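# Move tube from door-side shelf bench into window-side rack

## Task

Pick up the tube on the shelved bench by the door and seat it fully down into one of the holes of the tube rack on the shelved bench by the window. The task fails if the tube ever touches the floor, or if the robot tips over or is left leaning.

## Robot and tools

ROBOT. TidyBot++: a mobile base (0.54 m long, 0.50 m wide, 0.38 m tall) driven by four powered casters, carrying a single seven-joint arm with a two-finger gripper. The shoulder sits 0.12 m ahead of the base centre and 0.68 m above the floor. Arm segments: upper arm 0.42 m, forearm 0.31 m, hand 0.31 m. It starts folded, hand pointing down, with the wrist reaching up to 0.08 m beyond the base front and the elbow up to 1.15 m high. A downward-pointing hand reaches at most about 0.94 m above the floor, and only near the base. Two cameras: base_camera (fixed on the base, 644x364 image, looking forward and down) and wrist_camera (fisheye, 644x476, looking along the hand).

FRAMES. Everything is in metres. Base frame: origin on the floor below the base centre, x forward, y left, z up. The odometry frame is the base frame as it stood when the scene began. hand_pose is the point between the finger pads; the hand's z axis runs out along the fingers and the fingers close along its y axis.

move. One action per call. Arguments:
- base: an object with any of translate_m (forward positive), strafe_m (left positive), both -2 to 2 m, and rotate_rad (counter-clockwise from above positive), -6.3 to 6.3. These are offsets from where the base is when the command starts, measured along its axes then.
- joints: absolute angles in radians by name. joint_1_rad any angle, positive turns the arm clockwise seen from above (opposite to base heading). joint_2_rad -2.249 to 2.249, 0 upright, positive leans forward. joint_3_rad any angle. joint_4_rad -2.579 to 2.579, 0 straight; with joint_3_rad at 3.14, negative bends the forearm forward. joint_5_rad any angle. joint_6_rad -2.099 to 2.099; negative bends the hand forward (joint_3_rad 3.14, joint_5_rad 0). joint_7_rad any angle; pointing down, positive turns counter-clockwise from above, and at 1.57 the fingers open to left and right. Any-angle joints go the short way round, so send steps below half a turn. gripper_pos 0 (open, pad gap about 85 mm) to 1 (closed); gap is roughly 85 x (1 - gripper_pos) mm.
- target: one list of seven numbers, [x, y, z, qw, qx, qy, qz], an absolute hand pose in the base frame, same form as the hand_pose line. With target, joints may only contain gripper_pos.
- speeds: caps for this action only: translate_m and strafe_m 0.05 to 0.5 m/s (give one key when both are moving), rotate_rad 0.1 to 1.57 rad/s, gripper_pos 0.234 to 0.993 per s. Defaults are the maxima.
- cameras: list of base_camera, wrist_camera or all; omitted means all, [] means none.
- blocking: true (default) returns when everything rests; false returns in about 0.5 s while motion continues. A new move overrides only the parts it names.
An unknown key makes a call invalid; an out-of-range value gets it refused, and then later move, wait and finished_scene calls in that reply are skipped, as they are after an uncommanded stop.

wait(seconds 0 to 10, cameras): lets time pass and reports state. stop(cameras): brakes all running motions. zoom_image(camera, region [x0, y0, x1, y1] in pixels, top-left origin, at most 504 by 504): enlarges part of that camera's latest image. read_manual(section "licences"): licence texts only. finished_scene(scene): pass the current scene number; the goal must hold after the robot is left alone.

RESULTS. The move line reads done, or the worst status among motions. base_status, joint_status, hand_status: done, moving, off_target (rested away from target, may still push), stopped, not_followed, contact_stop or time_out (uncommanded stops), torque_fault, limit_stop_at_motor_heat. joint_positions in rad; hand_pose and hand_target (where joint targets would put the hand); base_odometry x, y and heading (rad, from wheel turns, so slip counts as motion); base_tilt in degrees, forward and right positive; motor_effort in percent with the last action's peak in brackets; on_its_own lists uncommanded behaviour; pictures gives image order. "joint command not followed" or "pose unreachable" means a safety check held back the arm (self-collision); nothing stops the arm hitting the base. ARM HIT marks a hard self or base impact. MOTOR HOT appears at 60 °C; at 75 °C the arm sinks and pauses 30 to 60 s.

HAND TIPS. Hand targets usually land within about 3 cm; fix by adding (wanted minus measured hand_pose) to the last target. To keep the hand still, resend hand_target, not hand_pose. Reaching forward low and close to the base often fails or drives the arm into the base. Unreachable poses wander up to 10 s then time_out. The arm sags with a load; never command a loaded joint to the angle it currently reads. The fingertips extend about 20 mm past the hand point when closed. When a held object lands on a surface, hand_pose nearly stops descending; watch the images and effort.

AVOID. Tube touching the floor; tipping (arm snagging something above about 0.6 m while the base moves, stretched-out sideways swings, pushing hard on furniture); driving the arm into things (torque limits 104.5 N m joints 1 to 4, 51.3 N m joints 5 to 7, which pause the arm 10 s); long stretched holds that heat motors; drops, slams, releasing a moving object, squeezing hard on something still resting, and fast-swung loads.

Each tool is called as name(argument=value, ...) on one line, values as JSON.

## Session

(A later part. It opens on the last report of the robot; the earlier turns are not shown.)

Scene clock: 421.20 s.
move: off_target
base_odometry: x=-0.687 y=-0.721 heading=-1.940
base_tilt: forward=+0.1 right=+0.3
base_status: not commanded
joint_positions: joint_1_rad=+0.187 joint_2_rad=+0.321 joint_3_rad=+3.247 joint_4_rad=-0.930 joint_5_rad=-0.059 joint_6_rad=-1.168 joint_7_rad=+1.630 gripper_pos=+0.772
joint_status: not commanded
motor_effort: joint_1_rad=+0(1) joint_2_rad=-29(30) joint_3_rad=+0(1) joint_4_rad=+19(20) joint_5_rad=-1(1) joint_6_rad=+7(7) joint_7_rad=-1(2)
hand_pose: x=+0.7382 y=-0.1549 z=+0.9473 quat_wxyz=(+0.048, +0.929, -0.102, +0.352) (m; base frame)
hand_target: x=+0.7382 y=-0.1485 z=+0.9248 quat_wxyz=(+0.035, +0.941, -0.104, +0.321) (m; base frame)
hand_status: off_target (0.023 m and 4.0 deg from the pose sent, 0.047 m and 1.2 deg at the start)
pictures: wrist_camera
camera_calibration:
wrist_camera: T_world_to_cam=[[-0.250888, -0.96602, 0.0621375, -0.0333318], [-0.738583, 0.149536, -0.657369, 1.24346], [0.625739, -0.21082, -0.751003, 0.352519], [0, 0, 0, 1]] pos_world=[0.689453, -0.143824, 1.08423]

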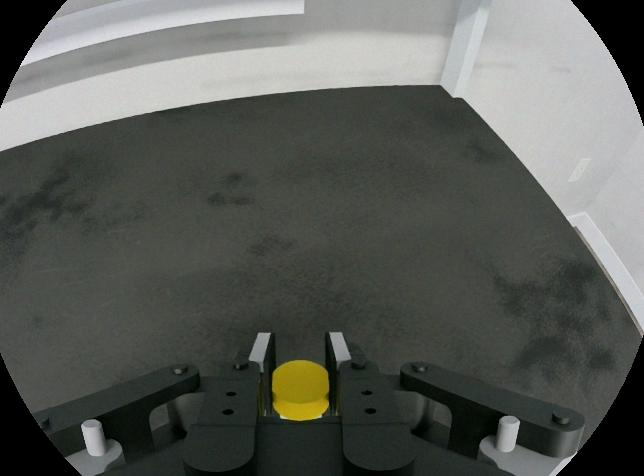

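move(target=[0.7382, -0.1485, 0.975, 0.0354, 0.9407, -0.1038, 0.3212], cameras=["wrist_camera"])

Scene clock: 426.27 s.
move: off_target
base_odometry: x=-0.687 y=-0.721 heading=-1.940
base_tilt: forward=+0.1 right=+0.3
base_status: not commanded
joint_positions: joint_1_rad=+0.195 joint_2_rad=+0.388 joint_3_rad=+3.247 joint_4_rad=-0.649 joint_5_rad=-0.059 joint_6_rad=-1.378 joint_7_rad=+1.630 gripper_pos=+0.772
joint_status: not commanded
motor_effort: joint_1_rad=+0(1) joint_2_rad=-30(30) joint_3_rad=+1(1) joint_4_rad=+17(19) joint_5_rad=+0(1) joint_6_rad=+7(7) joint_7_rad=-1(2)
hand_pose: x=+0.7379 y=-0.1533 z=+0.9992 quat_wxyz=(+0.052, +0.929, -0.097, +0.353) (m; base frame)
hand_target: x=+0.7382 y=-0.1485 z=+0.9750 quat_wxyz=(+0.035, +0.941, -0.104, +0.321) (m; base frame)
hand_status: off_target (0.025 m and 4.4 deg from the pose sent, 0.028 m and 4.0 deg at the start)
pictures: wrist_camera
camera_calibration:
wrist_camera: T_world_to_cam=[[-0.245247, -0.966635, 0.0739699, -0.051152], [-0.739069, 0.137041, -0.659542, 1.2778], [0.6274, -0.21642, -0.748019, 0.386912], [0, 0, 0, 1]] pos_world=[0.689093, -0.140821, 1.13597]

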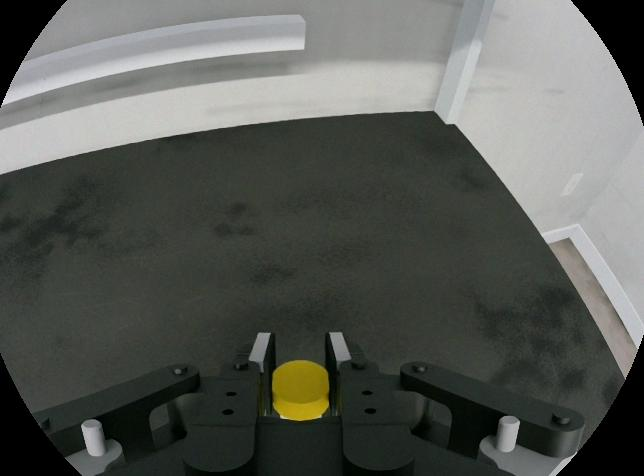

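move(base={"translate_m": -0.35}, speeds={"translate_m": 0.3}, cameras=["wrist_camera"])

Scene clock: 452.90 s.
move: done
base_odometry: x=-0.561 y=-0.394 heading=-1.940
base_tilt: forward=+0.1 right=+0.3
base_status: done
joint_positions: joint_1_rad=+0.199 joint_2_rad=+0.404 joint_3_rad=+3.246 joint_4_rad=-0.647 joint_5_rad=-0.059 joint_6_rad=-1.385 joint_7_rad=+1.630 gripper_pos=+0.772
joint_status: not commanded
motor_effort: joint_1_rad=+0(1) joint_2_rad=-30(33) joint_3_rad=+0(1) joint_4_rad=+17(18) joint_5_rad=+0(1) joint_6_rad=+6(7) joint_7_rad=+0(2)
hand_pose: x=+0.7412 y=-0.1554 z=+0.9880 quat_wxyz=(+0.051, +0.933, -0.098, +0.343) (m; base frame)
hand_target: x=+0.7382 y=-0.1485 z=+0.9750 quat_wxyz=(+0.035, +0.941, -0.104, +0.321) (m; base frame)
hand_status: not commanded
pictures: wrist_camera
camera_calibration:
wrist_camera: T_world_to_cam=[[-0.245629, -0.966519, 0.0742154, -0.0514796], [-0.752578, 0.141882, -0.643037, 1.26752], [0.610978, -0.213801, -0.762231, 0.402671], [0, 0, 0, 1]] pos_world=[0.695238, -0.143502, 1.12581]

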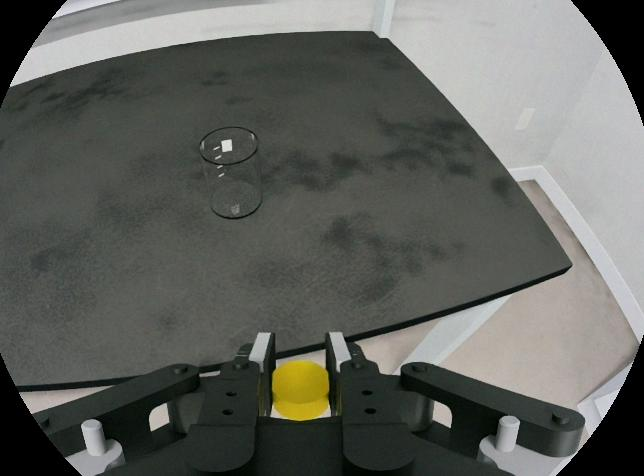

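move(joints={"joint_1_rad": 0.0, "joint_2_rad": -0.502, "joint_3_rad": 3.1416, "joint_4_rad": -1.942, "joint_5_rad": 0.0, "joint_6_rad": -0.497, "joint_7_rad": 1.57}, cameras=["wrist_camera"])

Scene clock: 463.83 s.
move: done
base_odometry: x=-0.561 y=-0.394 heading=-1.940
base_tilt: forward=+0.0 right=+0.4
base_status: not commanded
joint_positions: joint_1_rad=+0.013 joint_2_rad=-0.482 joint_3_rad=+3.159 joint_4_rad=-1.912 joint_5_rad=-0.041 joint_6_rad=-0.543 joint_7_rad=+1.622 gripper_pos=+0.772
joint_status: all done
motor_effort: joint_1_rad=+1(1) joint_2_rad=-4(33) joint_3_rad=+0(1) joint_4_rad=+20(22) joint_5_rad=-1(2) joint_6_rad=+9(10) joint_7_rad=-2(3)
hand_pose: x=+0.5219 y=-0.0062 z=+0.9768 quat_wxyz=(+0.000, +0.834, -0.002, +0.551) (m; base frame)
hand_target: x=+0.5189 y=+0.0013 z=+0.9802 quat_wxyz=(+0.000, +0.824, +0.000, +0.567) (m; base frame)
hand_status: not commanded
pictures: wrist_camera
camera_calibration:
wrist_camera: T_world_to_cam=[[-0.0489474, -0.998419, 0.0276245, -0.0176415], [-0.398952, -0.00581195, -0.916953, 1.15618], [0.915665, -0.0559033, -0.398037, 0.0462025], [0, 0, 0, 1]] pos_world=[0.418092, -0.00831103, 1.07905]

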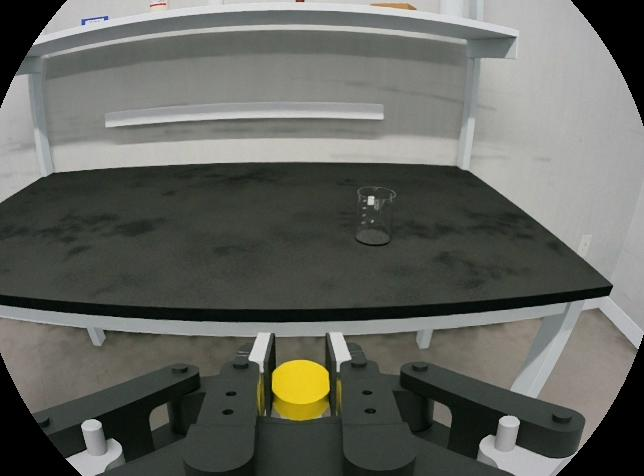

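move(base={"translate_m": -1.72, "strafe_m": 0.167, "rotate_rad": 3.14}, speeds={"rotate_rad": 1.0}, cameras=["base_camera", "wrist_camera"])

Scene clock: 476.50 s.
move: done
base_odometry: x=+0.216 y=+1.149 heading=+1.200
base_tilt: forward=+0.1 right=+0.3
base_status: done
joint_positions: joint_1_rad=+0.008 joint_2_rad=-0.486 joint_3_rad=+3.151 joint_4_rad=-1.913 joint_5_rad=-0.037 joint_6_rad=-0.538 joint_7_rad=+1.622 gripper_pos=+0.772
joint_status: not commanded
motor_effort: joint_1_rad=+0(1) joint_2_rad=-4(7) joint_3_rad=+1(2) joint_4_rad=+20(21) joint_5_rad=+0(1) joint_6_rad=+9(9) joint_7_rad=-1(2)
hand_pose: x=+0.5212 y=-0.0007 z=+0.9796 quat_wxyz=(+0.000, +0.832, +0.005, +0.555) (m; base frame)
hand_target: x=+0.5189 y=+0.0013 z=+0.9802 quat_wxyz=(+0.000, +0.824, +0.000, +0.567) (m; base frame)
hand_status: not commanded
pictures: base_camera, wrist_camera
camera_calibration:
wrist_camera: T_world_to_cam=[[-0.0376525, -0.998722, 0.0337102, -0.0240722], [-0.390535, -0.0163446, -0.920443, 1.1576], [0.919818, -0.047822, -0.38942, 0.0377373], [0, 0, 0, 1]] pos_world=[0.416466, -0.00331623, 1.08101]

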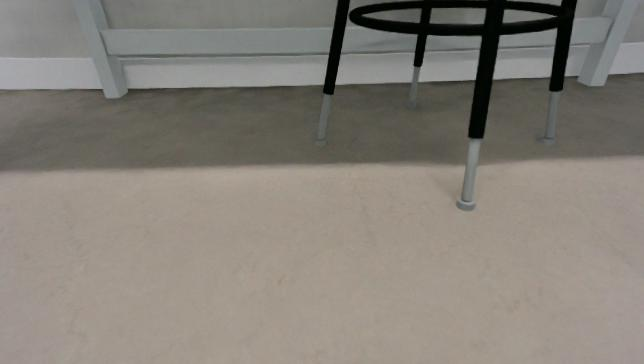

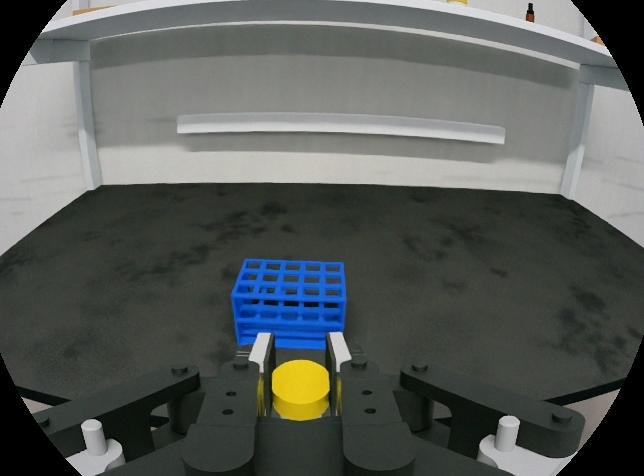

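zoom_image(camera="wrist_camera", region=[210, 240, 370, 360])

Scaled by 3.150.

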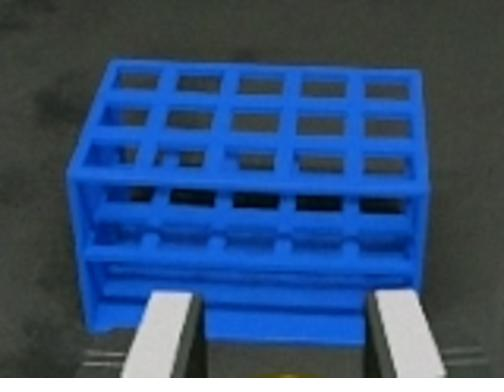

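zoom_image(camera="wrist_camera", region=[250, 330, 350, 430])

Scaled by 5.040.

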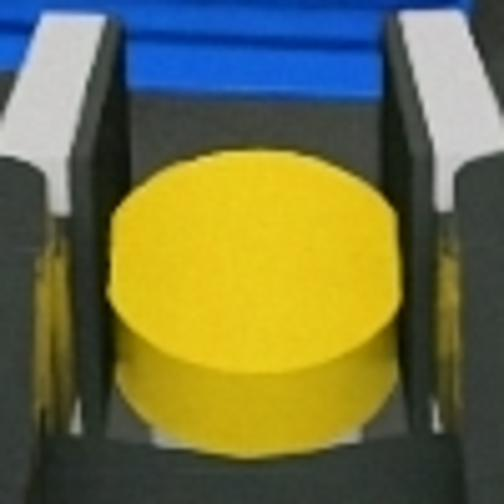

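move(joints={"joint_1_rad": 0.0, "joint_2_rad": -0.295, "joint_3_rad": 3.1416, "joint_4_rad": -1.76, "joint_5_rad": 0.0, "joint_6_rad": -0.49, "joint_7_rad": 1.57}, base={"translate_m": 0.2}, speeds={"translate_m": 0.2}, cameras=["wrist_camera"])

Scene clock: 586.13 s.
move: done
base_odometry: x=+0.289 y=+1.336 heading=+1.200
base_tilt: forward=+0.1 right=+0.3
base_status: done
joint_positions: joint_1_rad=+0.008 joint_2_rad=-0.302 joint_3_rad=+3.151 joint_4_rad=-1.782 joint_5_rad=-0.037 joint_6_rad=-0.530 joint_7_rad=+1.622 gripper_pos=+0.772
joint_status: all done
motor_effort: joint_1_rad=+0(1) joint_2_rad=-10(13) joint_3_rad=+0(1) joint_4_rad=+20(22) joint_5_rad=+0(1) joint_6_rad=+9(10) joint_7_rad=-1(2)
hand_pose: x=+0.5887 y=-0.0017 z=+0.9801 quat_wxyz=(+0.000, +0.844, +0.005, +0.537) (m; base frame)
hand_target: x=+0.5979 y=+0.0013 z=+1.0009 quat_wxyz=(+0.000, +0.829, +0.000, +0.559) (m; base frame)
hand_status: not commanded
pictures: wrist_camera
camera_calibration:
wrist_camera: T_world_to_cam=[[-0.0369659, -0.998664, 0.0361105, -0.0253273], [-0.431131, -0.0166617, -0.902136, 1.19033], [0.901532, -0.0489166, -0.429939, 0.0262253], [0, 0, 0, 1]] pos_world=[0.488608, -0.00417772, 1.08603]

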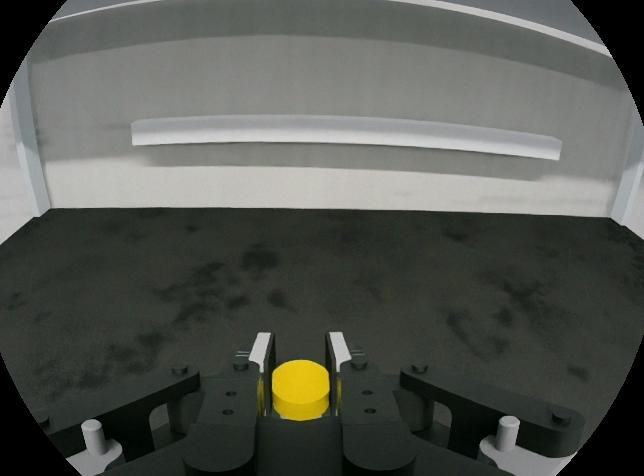

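move(base={"translate_m": -0.28}, speeds={"translate_m": 0.3}, cameras=["wrist_camera"])

zoom_image(camera="wrist_camera", region=[220, 210, 370, 360])

move(base={"translate_m": 0.1}, speeds={"translate_m": 0.3}, cameras=["wrist_camera"])

zoom_image(camera="wrist_camera", region=[220, 230, 370, 380])

Scene clock: 615.67 s.
move: done
base_odometry: x=+0.187 y=+1.075 heading=+1.200
base_tilt: forward=+0.1 right=+0.4
base_status: done
joint_positions: joint_1_rad=+0.007 joint_2_rad=-0.298 joint_3_rad=+3.151 joint_4_rad=-1.781 joint_5_rad=-0.037 joint_6_rad=-0.529 joint_7_rad=+1.622 gripper_pos=+0.772
joint_status: not commanded
motor_effort: joint_1_rad=+1(2) joint_2_rad=-10(13) joint_3_rad=+0(2) joint_4_rad=+20(21) joint_5_rad=+0(1) joint_6_rad=+9(9) joint_7_rad=-1(2)
hand_pose: x=+0.5904 y=-0.0012 z=+0.9787 quat_wxyz=(+0.000, +0.845, +0.005, +0.535) (m; base frame)
hand_target: x=+0.5979 y=+0.0013 z=+1.0009 quat_wxyz=(+0.000, +0.829, +0.000, +0.559) (m; base frame)
hand_status: not commanded
pictures: wrist_camera
camera_calibration:
wrist_camera: T_world_to_cam=[[-0.0359622, -0.998684, 0.0365549, -0.0258001], [-0.433827, -0.0173512, -0.900829, 1.19009], [0.900278, -0.0482543, -0.432633, 0.0275174], [0, 0, 0, 1]] pos_world=[0.490593, -0.00378883, 1.08492]

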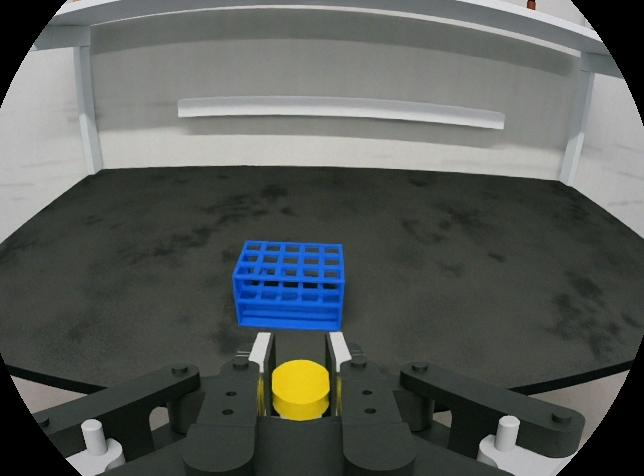

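Scaled by 3.360.

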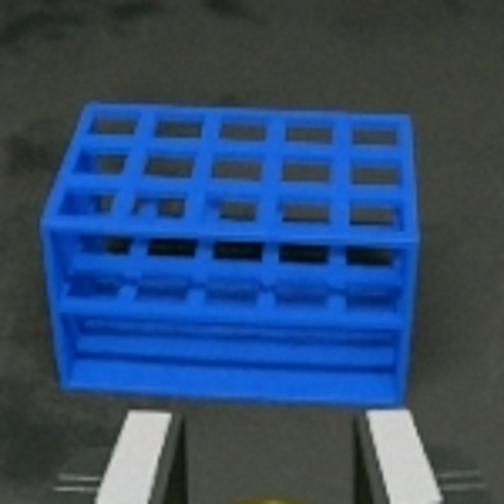

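Scene clock: 616.90 s.
move: done
base_odometry: x=+0.224 y=+1.168 heading=+1.199
base_tilt: forward=+0.1 right=+0.3
base_status: done
joint_positions: joint_1_rad=+0.007 joint_2_rad=-0.294 joint_3_rad=+3.151 joint_4_rad=-1.780 joint_5_rad=-0.037 joint_6_rad=-0.529 joint_7_rad=+1.622 gripper_pos=+0.772
joint_status: not commanded
motor_effort: joint_1_rad=+0(1) joint_2_rad=-10(13) joint_3_rad=+1(1) joint_4_rad=+20(21) joint_5_rad=+0(1) joint_6_rad=+9(9) joint_7_rad=-1(2)
hand_pose: x=+0.5916 y=-0.0013 z=+0.9773 quat_wxyz=(+0.000, +0.845, +0.005, +0.534) (m; base frame)
hand_target: x=+0.5979 y=+0.0013 z=+1.0009 quat_wxyz=(+0.000, +0.829, +0.000, +0.559) (m; base frame)
hand_status: not commanded
pictures: wrist_camera
camera_calibration:
wrist_camera: T_world_to_cam=[[-0.0358819, -0.998682, 0.036705, -0.0259236], [-0.436433, -0.0173816, -0.899569, 1.18969], [0.899021, -0.0482976, -0.435234, 0.0290569], [0, 0, 0, 1]] pos_world=[0.492167, -0.00380736, 1.08381]

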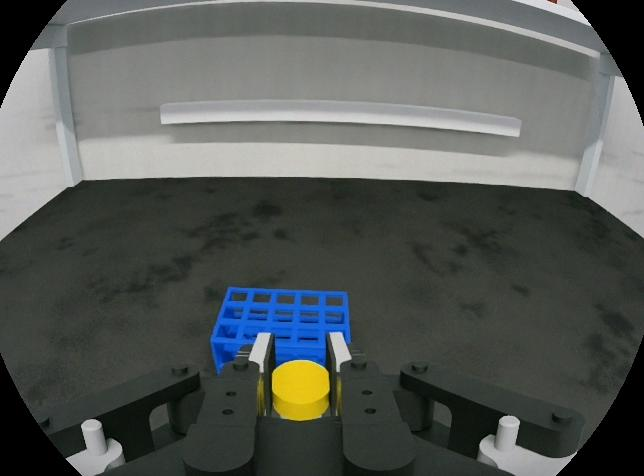

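Scaled by 3.360.

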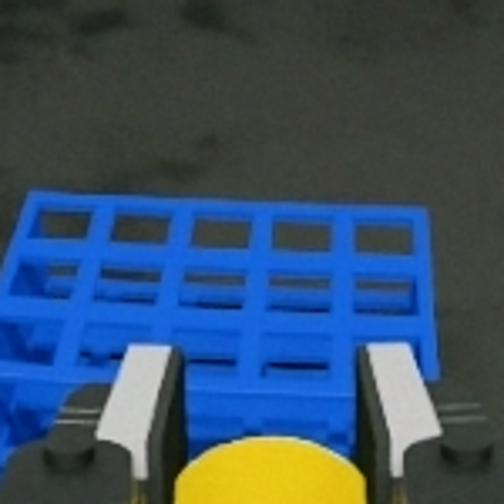

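zoom_image(camera="wrist_camera", region=[250, 330, 350, 430])

Scaled by 5.040.

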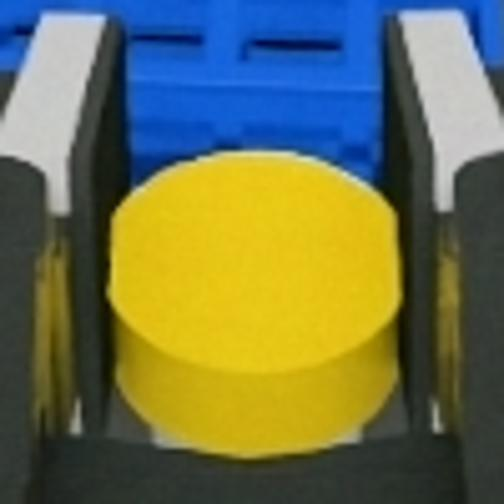

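move()

Scene clock: 697.23 s.
base_odometry: x=+0.224 y=+1.168 heading=+1.199
base_tilt: forward=+0.1 right=+0.3
base_status: done
joint_positions: joint_1_rad=+0.007 joint_2_rad=-0.294 joint_3_rad=+3.151 joint_4_rad=-1.780 joint_5_rad=-0.037 joint_6_rad=-0.529 joint_7_rad=+1.621 gripper_pos=+0.772
joint_status: not commanded
motor_effort: joint_1_rad=+0(1) joint_2_rad=-10(13) joint_3_rad=+0(1) joint_4_rad=+20(21) joint_5_rad=+0(1) joint_6_rad=+9(9) joint_7_rad=-1(2)
hand_pose: x=+0.5916 y=-0.0013 z=+0.9773 quat_wxyz=(+0.000, +0.845, +0.005, +0.534) (m; base frame)
hand_target: x=+0.5979 y=+0.0013 z=+1.0009 quat_wxyz=(+0.000, +0.829, +0.000, +0.559) (m; base frame)
hand_status: not commanded
pictures: base_camera, wrist_camera
camera_calibration:
wrist_camera: T_world_to_cam=[[-0.035908, -0.998683, 0.0366501, -0.0258545], [-0.436434, -0.0173207, -0.89957, 1.18969], [0.89902, -0.0482971, -0.435237, 0.0290606], [0, 0, 0, 1]] pos_world=[0.492167, -0.00381061, 1.08381]

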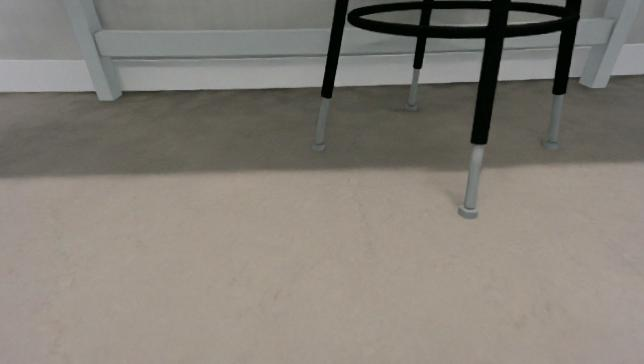

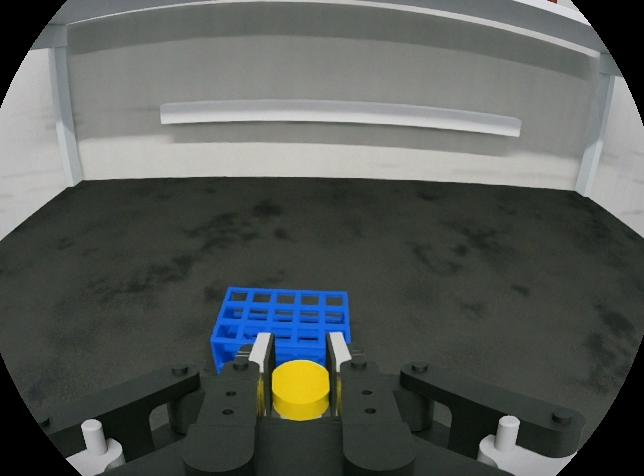

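move(joints={"joint_1_rad": 0.0, "joint_2_rad": -0.278, "joint_3_rad": 3.1416, "joint_4_rad": -1.626, "joint_5_rad": 0.02, "joint_6_rad": -0.557, "joint_7_rad": 1.53}, cameras=["wrist_camera"])

zoom_image(camera="wrist_camera", region=[180, 270, 420, 450])

Scene clock: 716.43 s.
move: done
base_odometry: x=+0.224 y=+1.168 heading=+1.199
base_tilt: forward=+0.0 right=+0.2
base_status: not commanded
joint_positions: joint_1_rad=+0.007 joint_2_rad=-0.294 joint_3_rad=+3.151 joint_4_rad=-1.641 joint_5_rad=-0.021 joint_6_rad=-0.529 joint_7_rad=+1.583 gripper_pos=+0.772
joint_status: all done
motor_effort: joint_1_rad=+0(1) joint_2_rad=-10(12) joint_3_rad=+0(1) joint_4_rad=+20(22) joint_5_rad=+0(1) joint_6_rad=+9(10) joint_7_rad=+0(2)
hand_pose: x=+0.6007 y=-0.0041 z=+1.0607 quat_wxyz=(-0.002, +0.806, -0.006, +0.591) (m; base frame)
hand_target: x=+0.6042 y=-0.0019 z=+1.0538 quat_wxyz=(-0.003, +0.815, -0.013, +0.580) (m; base frame)
hand_status: not commanded
pictures: wrist_camera
camera_calibration:
wrist_camera: T_world_to_cam=[[-0.0561188, -0.998342, 0.0127768, 0.00601379], [-0.30785, 0.00512855, -0.951421, 1.24646], [0.949778, -0.057326, -0.307628, -0.108875], [0, 0, 0, 1]] pos_world=[0.487469, -0.0066301, 1.15234]

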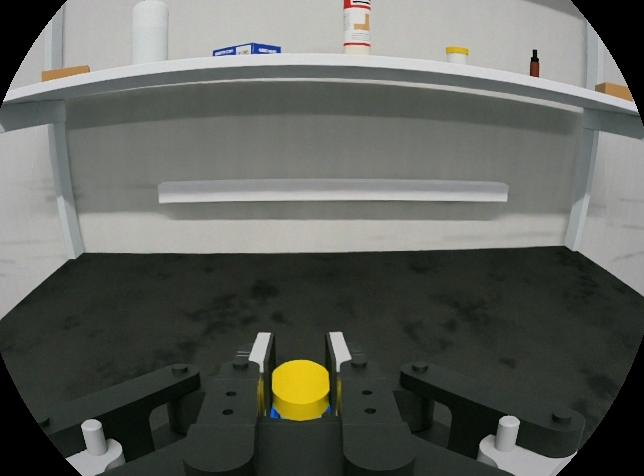

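Scaled by 2.100.

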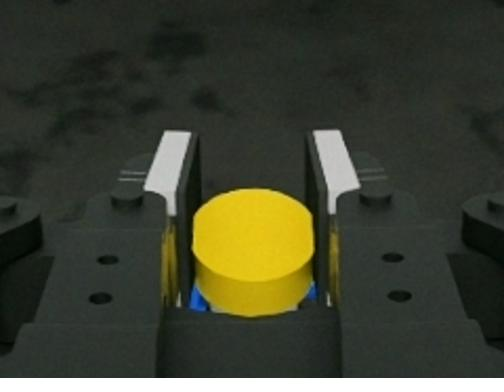

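move(joints={"joint_1_rad": 0.0, "joint_2_rad": -0.278, "joint_3_rad": 3.1416, "joint_4_rad": -1.626, "joint_5_rad": 0.02, "joint_6_rad": -0.646, "joint_7_rad": 1.53}, cameras=[])

move(base={"translate_m": 0.165, "strafe_m": 0.006}, speeds={"translate_m": 0.2}, cameras=["base_camera", "wrist_camera"])

zoom_image(camera="wrist_camera", region=[180, 290, 420, 470])

Scene clock: 729.17 s.
move: done
base_odometry: x=+0.224 y=+1.168 heading=+1.199
base_tilt: forward=+0.1 right=+0.3
base_status: not commanded
joint_positions: joint_1_rad=+0.007 joint_2_rad=-0.294 joint_3_rad=+3.151 joint_4_rad=-1.640 joint_5_rad=-0.020 joint_6_rad=-0.615 joint_7_rad=+1.582 gripper_pos=+0.772
joint_status: all done
motor_effort: joint_1_rad=+0(1) joint_2_rad=-11(11) joint_3_rad=+0(1) joint_4_rad=+20(22) joint_5_rad=+0(1) joint_6_rad=+9(10) joint_7_rad=+0(2)
hand_pose: x=+0.5916 y=-0.0036 z=+1.0362 quat_wxyz=(-0.003, +0.831, -0.006, +0.557) (m; base frame)
hand_target: x=+0.5939 y=-0.0024 z=+1.0281 quat_wxyz=(-0.002, +0.840, -0.014, +0.543) (m; base frame)
hand_status: not commanded
pictures: none
No camera images: "cameras" was empty.

Scene clock: 730.77 s.
move: done
base_odometry: x=+0.278 y=+1.324 heading=+1.199
base_tilt: forward=+0.0 right=+0.2
base_status: done
joint_positions: joint_1_rad=+0.007 joint_2_rad=-0.286 joint_3_rad=+3.151 joint_4_rad=-1.640 joint_5_rad=-0.020 joint_6_rad=-0.615 joint_7_rad=+1.582 gripper_pos=+0.772
joint_status: not commanded
motor_effort: joint_1_rad=+0(1) joint_2_rad=-10(13) joint_3_rad=+0(1) joint_4_rad=+20(21) joint_5_rad=-1(1) joint_6_rad=+9(9) joint_7_rad=-1(2)
hand_pose: x=+0.5945 y=-0.0037 z=+1.0324 quat_wxyz=(-0.003, +0.833, -0.006, +0.553) (m; base frame)
hand_target: x=+0.5939 y=-0.0024 z=+1.0281 quat_wxyz=(-0.002, +0.840, -0.014, +0.543) (m; base frame)
hand_status: not commanded
pictures: base_camera, wrist_camera
camera_calibration:
wrist_camera: T_world_to_cam=[[-0.0535932, -0.998422, 0.0167753, 0.00081973], [-0.395073, 0.00577201, -0.918632, 1.23562], [0.917085, -0.0558599, -0.394759, -0.0021886], [0, 0, 0, 1]] pos_world=[0.490213, -0.00643585, 1.13421]

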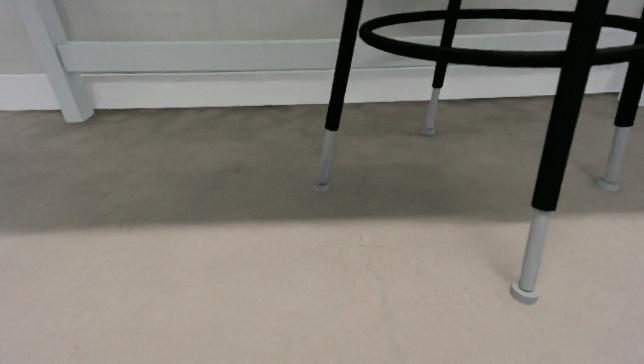

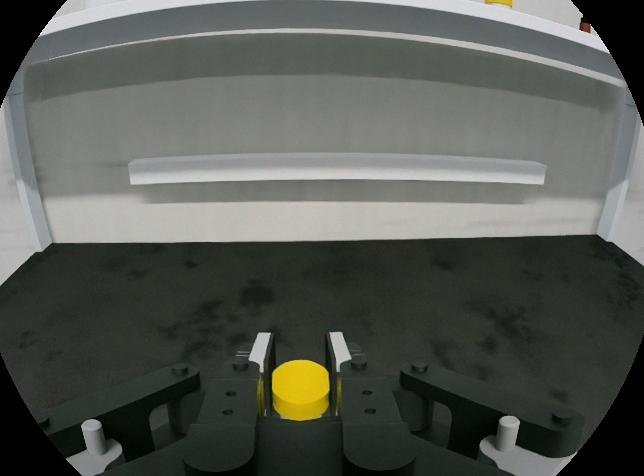

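Scaled by 2.100.

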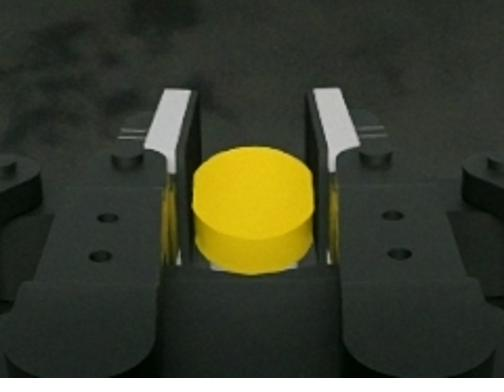

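move(joints={"joint_1_rad": 0.0, "joint_2_rad": -0.300, "joint_3_rad": 3.1416, "joint_4_rad": -1.718, "joint_5_rad": 0.02, "joint_6_rad": -0.495, "joint_7_rad": 1.53}, cameras=[])

Scene clock: 756.03 s.
move: done
base_odometry: x=+0.278 y=+1.324 heading=+1.199
base_tilt: forward=+0.1 right=+0.3
base_status: not commanded
joint_positions: joint_1_rad=+0.007 joint_2_rad=-0.286 joint_3_rad=+3.151 joint_4_rad=-1.694 joint_5_rad=-0.020 joint_6_rad=-0.532 joint_7_rad=+1.582 gripper_pos=+0.772
joint_status: all done
motor_effort: joint_1_rad=-1(1) joint_2_rad=-10(12) joint_3_rad=+0(1) joint_4_rad=+20(21) joint_5_rad=+0(1) joint_6_rad=+9(9) joint_7_rad=-1(2)
hand_pose: x=+0.6010 y=-0.0042 z=+1.0239 quat_wxyz=(-0.002, +0.825, -0.007, +0.565) (m; base frame)
hand_target: x=+0.5986 y=-0.0016 z=+1.0272 quat_wxyz=(-0.003, +0.817, -0.012, +0.576) (m; base frame)
hand_status: not commanded
pictures: none
No camera images: "cameras" was empty.

move(joints={"joint_1_rad": 0.0, "joint_2_rad": -0.3185, "joint_3_rad": 3.1416, "joint_4_rad": -1.777, "joint_5_rad": 0.02, "joint_6_rad": -0.477, "joint_7_rad": 1.53}, cameras=[])

move(joints={"joint_1_rad": 0.0, "joint_2_rad": -0.322, "joint_3_rad": 3.1416, "joint_4_rad": -1.81, "joint_5_rad": 0.02, "joint_6_rad": -0.447, "joint_7_rad": 1.53}, cameras=["wrist_camera"])

Scene clock: 764.87 s.
move: done
base_odometry: x=+0.278 y=+1.324 heading=+1.199
base_tilt: forward=+0.1 right=+0.3
base_status: not commanded
joint_positions: joint_1_rad=+0.007 joint_2_rad=-0.293 joint_3_rad=+3.151 joint_4_rad=-1.753 joint_5_rad=-0.020 joint_6_rad=-0.518 joint_7_rad=+1.582 gripper_pos=+0.772
joint_status: all done
motor_effort: joint_1_rad=+0(2) joint_2_rad=-10(13) joint_3_rad=+0(1) joint_4_rad=+20(22) joint_5_rad=-1(1) joint_6_rad=+9(9) joint_7_rad=+0(2)
hand_pose: x=+0.5957 y=-0.0042 z=+0.9963 quat_wxyz=(-0.002, +0.835, -0.007, +0.550) (m; base frame)
hand_target: x=+0.5904 y=-0.0015 z=+1.0056 quat_wxyz=(-0.003, +0.824, -0.012, +0.567) (m; base frame)
hand_status: not commanded
pictures: none
No camera images: "cameras" was empty.

Scene clock: 765.53 s.
move: done
base_odometry: x=+0.278 y=+1.324 heading=+1.199
base_tilt: forward=+0.1 right=+0.3
base_status: not commanded
joint_positions: joint_1_rad=+0.007 joint_2_rad=-0.296 joint_3_rad=+3.151 joint_4_rad=-1.784 joint_5_rad=-0.020 joint_6_rad=-0.488 joint_7_rad=+1.582 gripper_pos=+0.772
joint_status: all done
motor_effort: joint_1_rad=+0(1) joint_2_rad=-10(12) joint_3_rad=+1(1) joint_4_rad=+20(21) joint_5_rad=-1(2) joint_6_rad=+9(9) joint_7_rad=-1(2)
hand_pose: x=+0.5957 y=-0.0043 z=+0.9873 quat_wxyz=(-0.002, +0.835, -0.008, +0.550) (m; base frame)
hand_target: x=+0.5900 y=-0.0013 z=+0.9961 quat_wxyz=(-0.003, +0.823, -0.012, +0.567) (m; base frame)
hand_status: not commanded
pictures: wrist_camera
camera_calibration:
wrist_camera: T_world_to_cam=[[-0.056002, -0.998295, 0.016429, 0.00283022], [-0.401683, 0.00746292, -0.915748, 1.19581], [0.914065, -0.057883, -0.401416, -0.0128272], [0, 0, 0, 1]] pos_world=[0.49222, -0.00684132, 1.08987]

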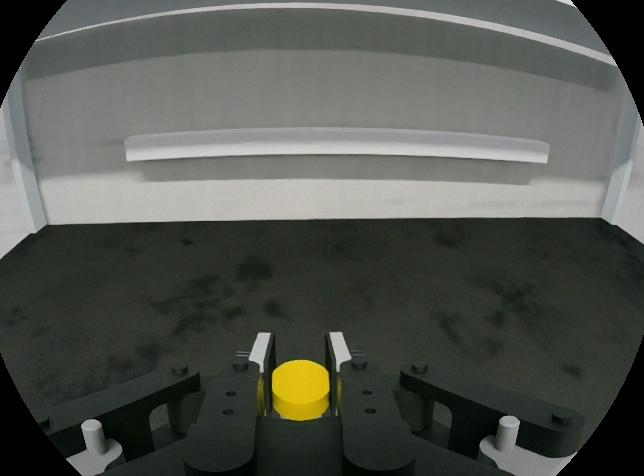

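move(joints={"joint_1_rad": 0.0, "joint_2_rad": -0.322, "joint_3_rad": 3.1416, "joint_4_rad": -1.83, "joint_5_rad": 0.02, "joint_6_rad": -0.427, "joint_7_rad": 1.53}, cameras=[])

move(joints={"joint_1_rad": 0.0, "joint_2_rad": -0.322, "joint_3_rad": 3.1416, "joint_4_rad": -1.85, "joint_5_rad": 0.02, "joint_6_rad": -0.407, "joint_7_rad": 1.53}, cameras=[])

Scene clock: 776.90 s.
move: done
base_odometry: x=+0.278 y=+1.324 heading=+1.199
base_tilt: forward=+0.1 right=+0.3
base_status: not commanded
joint_positions: joint_1_rad=+0.007 joint_2_rad=-0.296 joint_3_rad=+3.151 joint_4_rad=-1.803 joint_5_rad=-0.020 joint_6_rad=-0.467 joint_7_rad=+1.582 gripper_pos=+0.772
joint_status: all done
motor_effort: joint_1_rad=+0(1) joint_2_rad=-10(11) joint_3_rad=+0(1) joint_4_rad=+20(21) joint_5_rad=-1(1) joint_6_rad=+9(10) joint_7_rad=-1(2)
hand_pose: x=+0.5962 y=-0.0044 z=+0.9820 quat_wxyz=(-0.002, +0.834, -0.008, +0.551) (m; base frame)
hand_target: x=+0.5905 y=-0.0012 z=+0.9898 quat_wxyz=(-0.003, +0.823, -0.012, +0.567) (m; base frame)
hand_status: not commanded
pictures: none
No camera images: "cameras" was empty.

Scene clock: 777.50 s.
move: done
base_odometry: x=+0.278 y=+1.324 heading=+1.199
base_tilt: forward=+0.0 right=+0.3
base_status: not commanded
joint_positions: joint_1_rad=+0.007 joint_2_rad=-0.296 joint_3_rad=+3.151 joint_4_rad=-1.823 joint_5_rad=-0.020 joint_6_rad=-0.447 joint_7_rad=+1.582 gripper_pos=+0.772
joint_status: all done
motor_effort: joint_1_rad=+1(2) joint_2_rad=-10(11) joint_3_rad=+0(1) joint_4_rad=+20(21) joint_5_rad=+0(1) joint_6_rad=+9(9) joint_7_rad=-1(2)
hand_pose: x=+0.5965 y=-0.0045 z=+0.9760 quat_wxyz=(-0.002, +0.834, -0.008, +0.551) (m; base frame)
hand_target: x=+0.5908 y=-0.0011 z=+0.9835 quat_wxyz=(-0.003, +0.823, -0.011, +0.567) (m; base frame)
hand_status: not commanded
pictures: none
No camera images: "cameras" was empty.

move(joints={"joint_1_rad": 0.0, "joint_2_rad": -0.322, "joint_3_rad": 3.1416, "joint_4_rad": -1.87, "joint_5_rad": 0.02, "joint_6_rad": -0.387, "joint_7_rad": 1.53}, cameras=[])

move(joints={"joint_1_rad": 0.0, "joint_2_rad": -0.322, "joint_3_rad": 3.1416, "joint_4_rad": -1.89, "joint_5_rad": 0.02, "joint_6_rad": -0.367, "joint_7_rad": 1.53}, cameras=["wrist_camera"])

zoom_image(camera="wrist_camera", region=[180, 290, 420, 470])

Scene clock: 784.37 s.
move: done
base_odometry: x=+0.278 y=+1.324 heading=+1.199
base_tilt: forward=+0.1 right=+0.2
base_status: not commanded
joint_positions: joint_1_rad=+0.007 joint_2_rad=-0.297 joint_3_rad=+3.151 joint_4_rad=-1.840 joint_5_rad=-0.020 joint_6_rad=-0.424 joint_7_rad=+1.582 gripper_pos=+0.772
joint_status: all done
motor_effort: joint_1_rad=+0(1) joint_2_rad=-10(11) joint_3_rad=+0(1) joint_4_rad=+20(21) joint_5_rad=+0(1) joint_6_rad=+8(9) joint_7_rad=+0(3)
hand_pose: x=+0.5973 y=-0.0046 z=+0.9730 quat_wxyz=(-0.002, +0.832, -0.008, +0.554) (m; base frame)
hand_target: x=+0.5910 y=-0.0010 z=+0.9772 quat_wxyz=(-0.003, +0.823, -0.011, +0.567) (m; base frame)
hand_status: not commanded
pictures: none
No camera images: "cameras" was empty.

Scene clock: 784.93 s.
move: done
base_odometry: x=+0.278 y=+1.324 heading=+1.199
base_tilt: forward=+0.1 right=+0.2
base_status: not commanded
joint_positions: joint_1_rad=+0.007 joint_2_rad=-0.301 joint_3_rad=+3.151 joint_4_rad=-1.855 joint_5_rad=-0.020 joint_6_rad=-0.399 joint_7_rad=+1.581 gripper_pos=+0.772
joint_status: all done
motor_effort: joint_1_rad=+0(2) joint_2_rad=-9(11) joint_3_rad=+0(1) joint_4_rad=+19(21) joint_5_rad=+0(0) joint_6_rad=+8(9) joint_7_rad=-1(2)
hand_pose: x=+0.5975 y=-0.0048 z=+0.9730 quat_wxyz=(-0.002, +0.828, -0.008, +0.560) (m; base frame)
hand_target: x=+0.5911 y=-0.0009 z=+0.9710 quat_wxyz=(-0.003, +0.823, -0.011, +0.567) (m; base frame)
hand_status: not commanded
pictures: wrist_camera
camera_calibration:
wrist_camera: T_world_to_cam=[[-0.0582609, -0.998186, 0.0151611, 0.00525235], [-0.379839, 0.00812022, -0.925017, 1.17939], [0.923216, -0.0596511, -0.379624, -0.0468698], [0, 0, 0, 1]] pos_world=[0.491556, -0.00712991, 1.07308]

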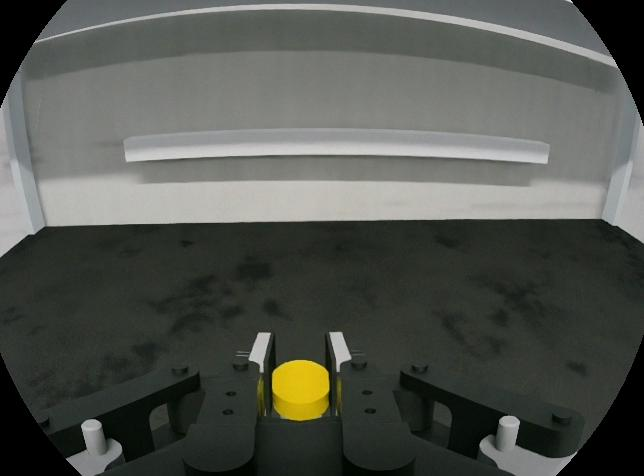

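Scaled by 2.100.

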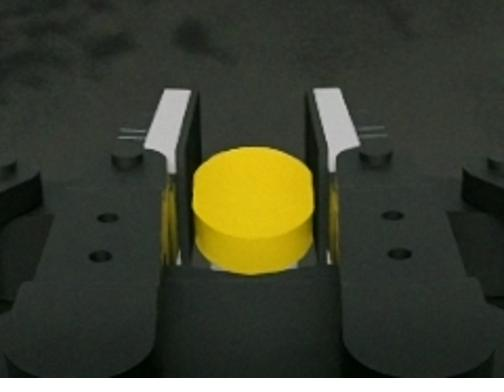

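zoom_image(camera="wrist_camera", region=[0, 30, 120, 250])

zoom_image(camera="wrist_camera", region=[524, 30, 644, 250])

Scaled by 2.291.

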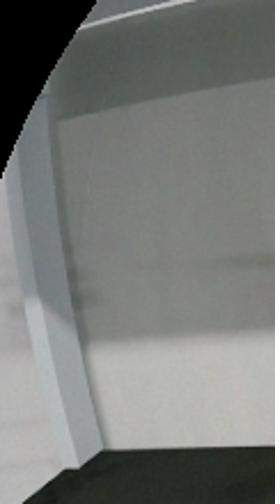

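Scaled by 2.291.

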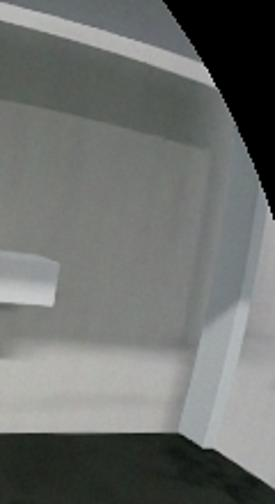

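move(joints={"joint_1_rad": 0.0, "joint_2_rad": -0.310, "joint_3_rad": 3.1416, "joint_4_rad": -1.78, "joint_5_rad": 0.02, "joint_6_rad": -0.49, "joint_7_rad": 1.53}, cameras=["wrist_camera"])

zoom_image(camera="wrist_camera", region=[180, 290, 420, 470])

Scene clock: 849.40 s.
move: done
base_odometry: x=+0.278 y=+1.324 heading=+1.199
base_tilt: forward=+0.0 right=+0.3
base_status: not commanded
joint_positions: joint_1_rad=+0.007 joint_2_rad=-0.301 joint_3_rad=+3.151 joint_4_rad=-1.796 joint_5_rad=-0.020 joint_6_rad=-0.446 joint_7_rad=+1.581 gripper_pos=+0.772
joint_status: all done
motor_effort: joint_1_rad=+1(1) joint_2_rad=-9(12) joint_3_rad=+0(1) joint_4_rad=+20(22) joint_5_rad=+0(1) joint_6_rad=+9(10) joint_7_rad=-1(3)
hand_pose: x=+0.5980 y=-0.0046 z=+0.9950 quat_wxyz=(-0.002, +0.825, -0.008, +0.565) (m; base frame)
hand_target: x=+0.5914 y=-0.0016 z=+0.9960 quat_wxyz=(-0.003, +0.830, -0.012, +0.557) (m; base frame)
hand_status: not commanded
pictures: wrist_camera
camera_calibration:
wrist_camera: T_world_to_cam=[[-0.057599, -0.998232, 0.0146893, 0.00520436], [-0.368357, 0.00757446, -0.929654, 1.19774], [0.927898, -0.058958, -0.368142, -0.0532117], [0, 0, 0, 1]] pos_world=[0.490872, -0.00701436, 1.09382]

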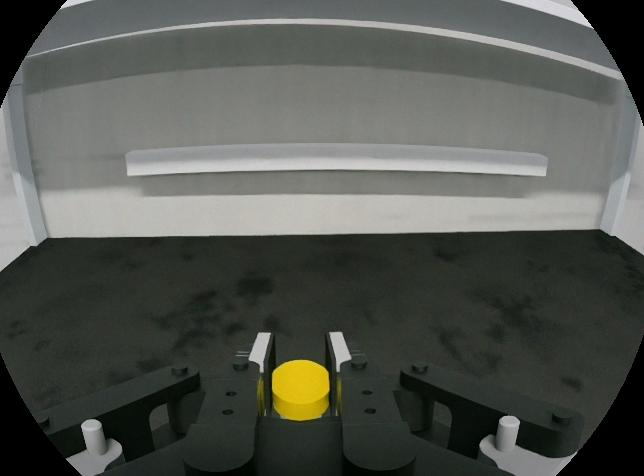

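Scaled by 2.100.

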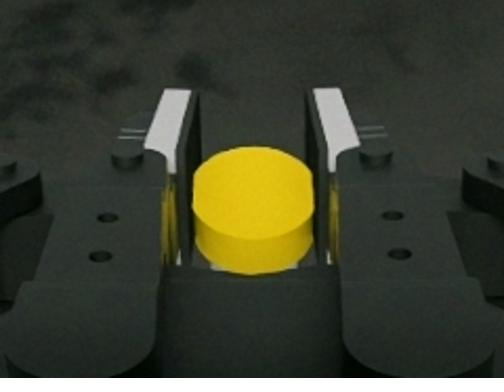

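move(base={"translate_m": 0.0117}, speeds={"translate_m": 0.1}, cameras=[])

move(joints={"joint_1_rad": 0.0, "joint_2_rad": -0.322, "joint_3_rad": 3.1416, "joint_4_rad": -1.85, "joint_5_rad": 0.02, "joint_6_rad": -0.415, "joint_7_rad": 1.53}, cameras=[])

move(joints={"joint_1_rad": 0.0, "joint_2_rad": -0.322, "joint_3_rad": 3.1416, "joint_4_rad": -1.87, "joint_5_rad": 0.02, "joint_6_rad": -0.395, "joint_7_rad": 1.53}, cameras=[])

move(joints={"joint_1_rad": 0.0, "joint_2_rad": -0.322, "joint_3_rad": 3.1416, "joint_4_rad": -1.89, "joint_5_rad": 0.02, "joint_6_rad": -0.375, "joint_7_rad": 1.53}, cameras=["wrist_camera"])

Scene clock: 860.50 s.
move: done
base_odometry: x=+0.282 y=+1.335 heading=+1.199
base_tilt: forward=+0.1 right=+0.3
base_status: done
joint_positions: joint_1_rad=+0.007 joint_2_rad=-0.301 joint_3_rad=+3.151 joint_4_rad=-1.796 joint_5_rad=-0.019 joint_6_rad=-0.446 joint_7_rad=+1.581 gripper_pos=+0.772
joint_status: not commanded
motor_effort: joint_1_rad=+1(1) joint_2_rad=-10(14) joint_3_rad=+0(1) joint_4_rad=+21(21) joint_5_rad=+0(1) joint_6_rad=+9(9) joint_7_rad=-1(2)
hand_pose: x=+0.5979 y=-0.0046 z=+0.9952 quat_wxyz=(-0.002, +0.825, -0.008, +0.565) (m; base frame)
hand_target: x=+0.5914 y=-0.0016 z=+0.9960 quat_wxyz=(-0.003, +0.830, -0.012, +0.557) (m; base frame)
hand_status: not commanded
pictures: none
No camera images: "cameras" was empty.

Scene clock: 861.30 s.
move: done
base_odometry: x=+0.282 y=+1.335 heading=+1.199
base_tilt: forward=+0.1 right=+0.3
base_status: not commanded
joint_positions: joint_1_rad=+0.007 joint_2_rad=-0.302 joint_3_rad=+3.151 joint_4_rad=-1.830 joint_5_rad=-0.019 joint_6_rad=-0.432 joint_7_rad=+1.581 gripper_pos=+0.772
joint_status: all done
motor_effort: joint_1_rad=-1(1) joint_2_rad=-11(11) joint_3_rad=+0(1) joint_4_rad=+20(22) joint_5_rad=+0(1) joint_6_rad=+9(10) joint_7_rad=-1(3)
hand_pose: x=+0.5961 y=-0.0046 z=+0.9789 quat_wxyz=(-0.002, +0.830, -0.008, +0.557) (m; base frame)
hand_target: x=+0.5899 y=-0.0012 z=+0.9812 quat_wxyz=(-0.003, +0.826, -0.012, +0.564) (m; base frame)
hand_status: not commanded
pictures: none
No camera images: "cameras" was empty.

Scene clock: 861.90 s.
move: done
base_odometry: x=+0.282 y=+1.335 heading=+1.199
base_tilt: forward=+0.0 right=+0.2
base_status: not commanded
joint_positions: joint_1_rad=+0.007 joint_2_rad=-0.302 joint_3_rad=+3.151 joint_4_rad=-1.844 joint_5_rad=-0.019 joint_6_rad=-0.424 joint_7_rad=+1.581 gripper_pos=+0.772
joint_status: all done
motor_effort: joint_1_rad=+0(1) joint_2_rad=-10(11) joint_3_rad=+0(1) joint_4_rad=+20(21) joint_5_rad=+0(1) joint_6_rad=+8(10) joint_7_rad=-1(2)
hand_pose: x=+0.5955 y=-0.0047 z=+0.9728 quat_wxyz=(-0.002, +0.832, -0.008, +0.555) (m; base frame)
hand_target: x=+0.5901 y=-0.0010 z=+0.9749 quat_wxyz=(-0.003, +0.826, -0.011, +0.564) (m; base frame)
hand_status: not commanded
pictures: none
No camera images: "cameras" was empty.

Scene clock: 862.47 s.
move: done
base_odometry: x=+0.282 y=+1.335 heading=+1.199
base_tilt: forward=+0.1 right=+0.2
base_status: not commanded
joint_positions: joint_1_rad=+0.007 joint_2_rad=-0.304 joint_3_rad=+3.151 joint_4_rad=-1.855 joint_5_rad=-0.019 joint_6_rad=-0.404 joint_7_rad=+1.581 gripper_pos=+0.772
joint_status: all done
motor_effort: joint_1_rad=+0(1) joint_2_rad=-9(10) joint_3_rad=+0(1) joint_4_rad=+19(20) joint_5_rad=-1(1) joint_6_rad=+8(8) joint_7_rad=-1(2)
hand_pose: x=+0.5961 y=-0.0048 z=+0.9729 quat_wxyz=(-0.002, +0.829, -0.008, +0.559) (m; base frame)
hand_target: x=+0.5902 y=-0.0009 z=+0.9686 quat_wxyz=(-0.003, +0.826, -0.011, +0.564) (m; base frame)
hand_status: not commanded
pictures: wrist_camera
camera_calibration:
wrist_camera: T_world_to_cam=[[-0.0582211, -0.998187, 0.0152399, 0.00508712], [-0.381702, 0.00815248, -0.924249, 1.17912], [0.92245, -0.0596279, -0.381485, -0.0433319], [0, 0, 0, 1]] pos_world=[0.490339, -0.00711862, 1.07319]

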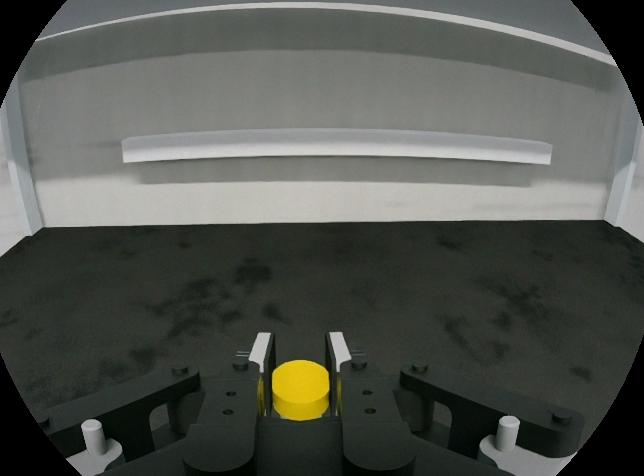

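move(joints={"joint_1_rad": 0.0, "joint_2_rad": -0.310, "joint_3_rad": 3.1416, "joint_4_rad": -1.80, "joint_5_rad": 0.02, "joint_6_rad": -0.485, "joint_7_rad": 1.53}, cameras=[])

move(base={"translate_m": -0.004, "strafe_m": 0.008}, speeds={"translate_m": 0.1}, cameras=[])

move(joints={"joint_1_rad": 0.0, "joint_2_rad": -0.322, "joint_3_rad": 3.1416, "joint_4_rad": -1.86, "joint_5_rad": 0.02, "joint_6_rad": -0.405, "joint_7_rad": 1.53}, cameras=[])

move(joints={"joint_1_rad": 0.0, "joint_2_rad": -0.322, "joint_3_rad": 3.1416, "joint_4_rad": -1.885, "joint_5_rad": 0.02, "joint_6_rad": -0.38, "joint_7_rad": 1.53}, cameras=[])

Scene clock: 906.10 s.
move: done
base_odometry: x=+0.282 y=+1.335 heading=+1.199
base_tilt: forward=+0.1 right=+0.2
base_status: not commanded
joint_positions: joint_1_rad=+0.007 joint_2_rad=-0.304 joint_3_rad=+3.151 joint_4_rad=-1.817 joint_5_rad=-0.019 joint_6_rad=-0.447 joint_7_rad=+1.581 gripper_pos=+0.772
joint_status: all done
motor_effort: joint_1_rad=+0(1) joint_2_rad=-10(11) joint_3_rad=+0(1) joint_4_rad=+21(22) joint_5_rad=-1(1) joint_6_rad=+9(9) joint_7_rad=-1(2)
hand_pose: x=+0.5951 y=-0.0046 z=+0.9837 quat_wxyz=(-0.002, +0.830, -0.008, +0.557) (m; base frame)
hand_target: x=+0.5902 y=-0.0015 z=+0.9855 quat_wxyz=(-0.002, +0.835, -0.012, +0.551) (m; base frame)
hand_status: not commanded
pictures: none
No camera images: "cameras" was empty.

Scene clock: 906.70 s.
move: done
base_odometry: x=+0.273 y=+1.334 heading=+1.199
base_tilt: forward=+0.1 right=+0.3
base_status: done
joint_positions: joint_1_rad=+0.007 joint_2_rad=-0.304 joint_3_rad=+3.149 joint_4_rad=-1.817 joint_5_rad=-0.019 joint_6_rad=-0.447 joint_7_rad=+1.581 gripper_pos=+0.772
joint_status: not commanded
motor_effort: joint_1_rad=+0(1) joint_2_rad=-10(13) joint_3_rad=+0(2) joint_4_rad=+21(21) joint_5_rad=-1(1) joint_6_rad=+9(9) joint_7_rad=-1(2)
hand_pose: x=+0.5950 y=-0.0033 z=+0.9838 quat_wxyz=(-0.002, +0.830, -0.007, +0.557) (m; base frame)
hand_target: x=+0.5902 y=-0.0015 z=+0.9855 quat_wxyz=(-0.002, +0.835, -0.012, +0.551) (m; base frame)
hand_status: not commanded
pictures: none
No camera images: "cameras" was empty.

Scene clock: 907.47 s.
move: done
base_odometry: x=+0.273 y=+1.334 heading=+1.199
base_tilt: forward=+0.0 right=+0.3
base_status: not commanded
joint_positions: joint_1_rad=+0.007 joint_2_rad=-0.304 joint_3_rad=+3.149 joint_4_rad=-1.840 joint_5_rad=-0.019 joint_6_rad=-0.424 joint_7_rad=+1.581 gripper_pos=+0.772
joint_status: all done
motor_effort: joint_1_rad=+0(1) joint_2_rad=-10(11) joint_3_rad=+0(1) joint_4_rad=+21(21) joint_5_rad=+0(1) joint_6_rad=+9(10) joint_7_rad=-1(2)
hand_pose: x=+0.5952 y=-0.0034 z=+0.9762 quat_wxyz=(-0.002, +0.830, -0.007, +0.557) (m; base frame)
hand_target: x=+0.5900 y=-0.0011 z=+0.9781 quat_wxyz=(-0.003, +0.826, -0.011, +0.564) (m; base frame)
hand_status: not commanded
pictures: none
No camera images: "cameras" was empty.

Scene clock: 908.10 s.
move: done
base_odometry: x=+0.273 y=+1.334 heading=+1.199
base_tilt: forward=+0.1 right=+0.2
base_status: not commanded
joint_positions: joint_1_rad=+0.007 joint_2_rad=-0.304 joint_3_rad=+3.149 joint_4_rad=-1.859 joint_5_rad=-0.019 joint_6_rad=-0.411 joint_7_rad=+1.581 gripper_pos=+0.772
joint_status: all done
motor_effort: joint_1_rad=+0(1) joint_2_rad=-10(12) joint_3_rad=+0(1) joint_4_rad=+21(21) joint_5_rad=+0(1) joint_6_rad=+9(10) joint_7_rad=+0(2)
hand_pose: x=+0.5946 y=-0.0034 z=+0.9683 quat_wxyz=(-0.002, +0.832, -0.007, +0.554) (m; base frame)
hand_target: x=+0.5902 y=-0.0010 z=+0.9702 quat_wxyz=(-0.003, +0.826, -0.011, +0.564) (m; base frame)
hand_status: not commanded
pictures: none
No camera images: "cameras" was empty.


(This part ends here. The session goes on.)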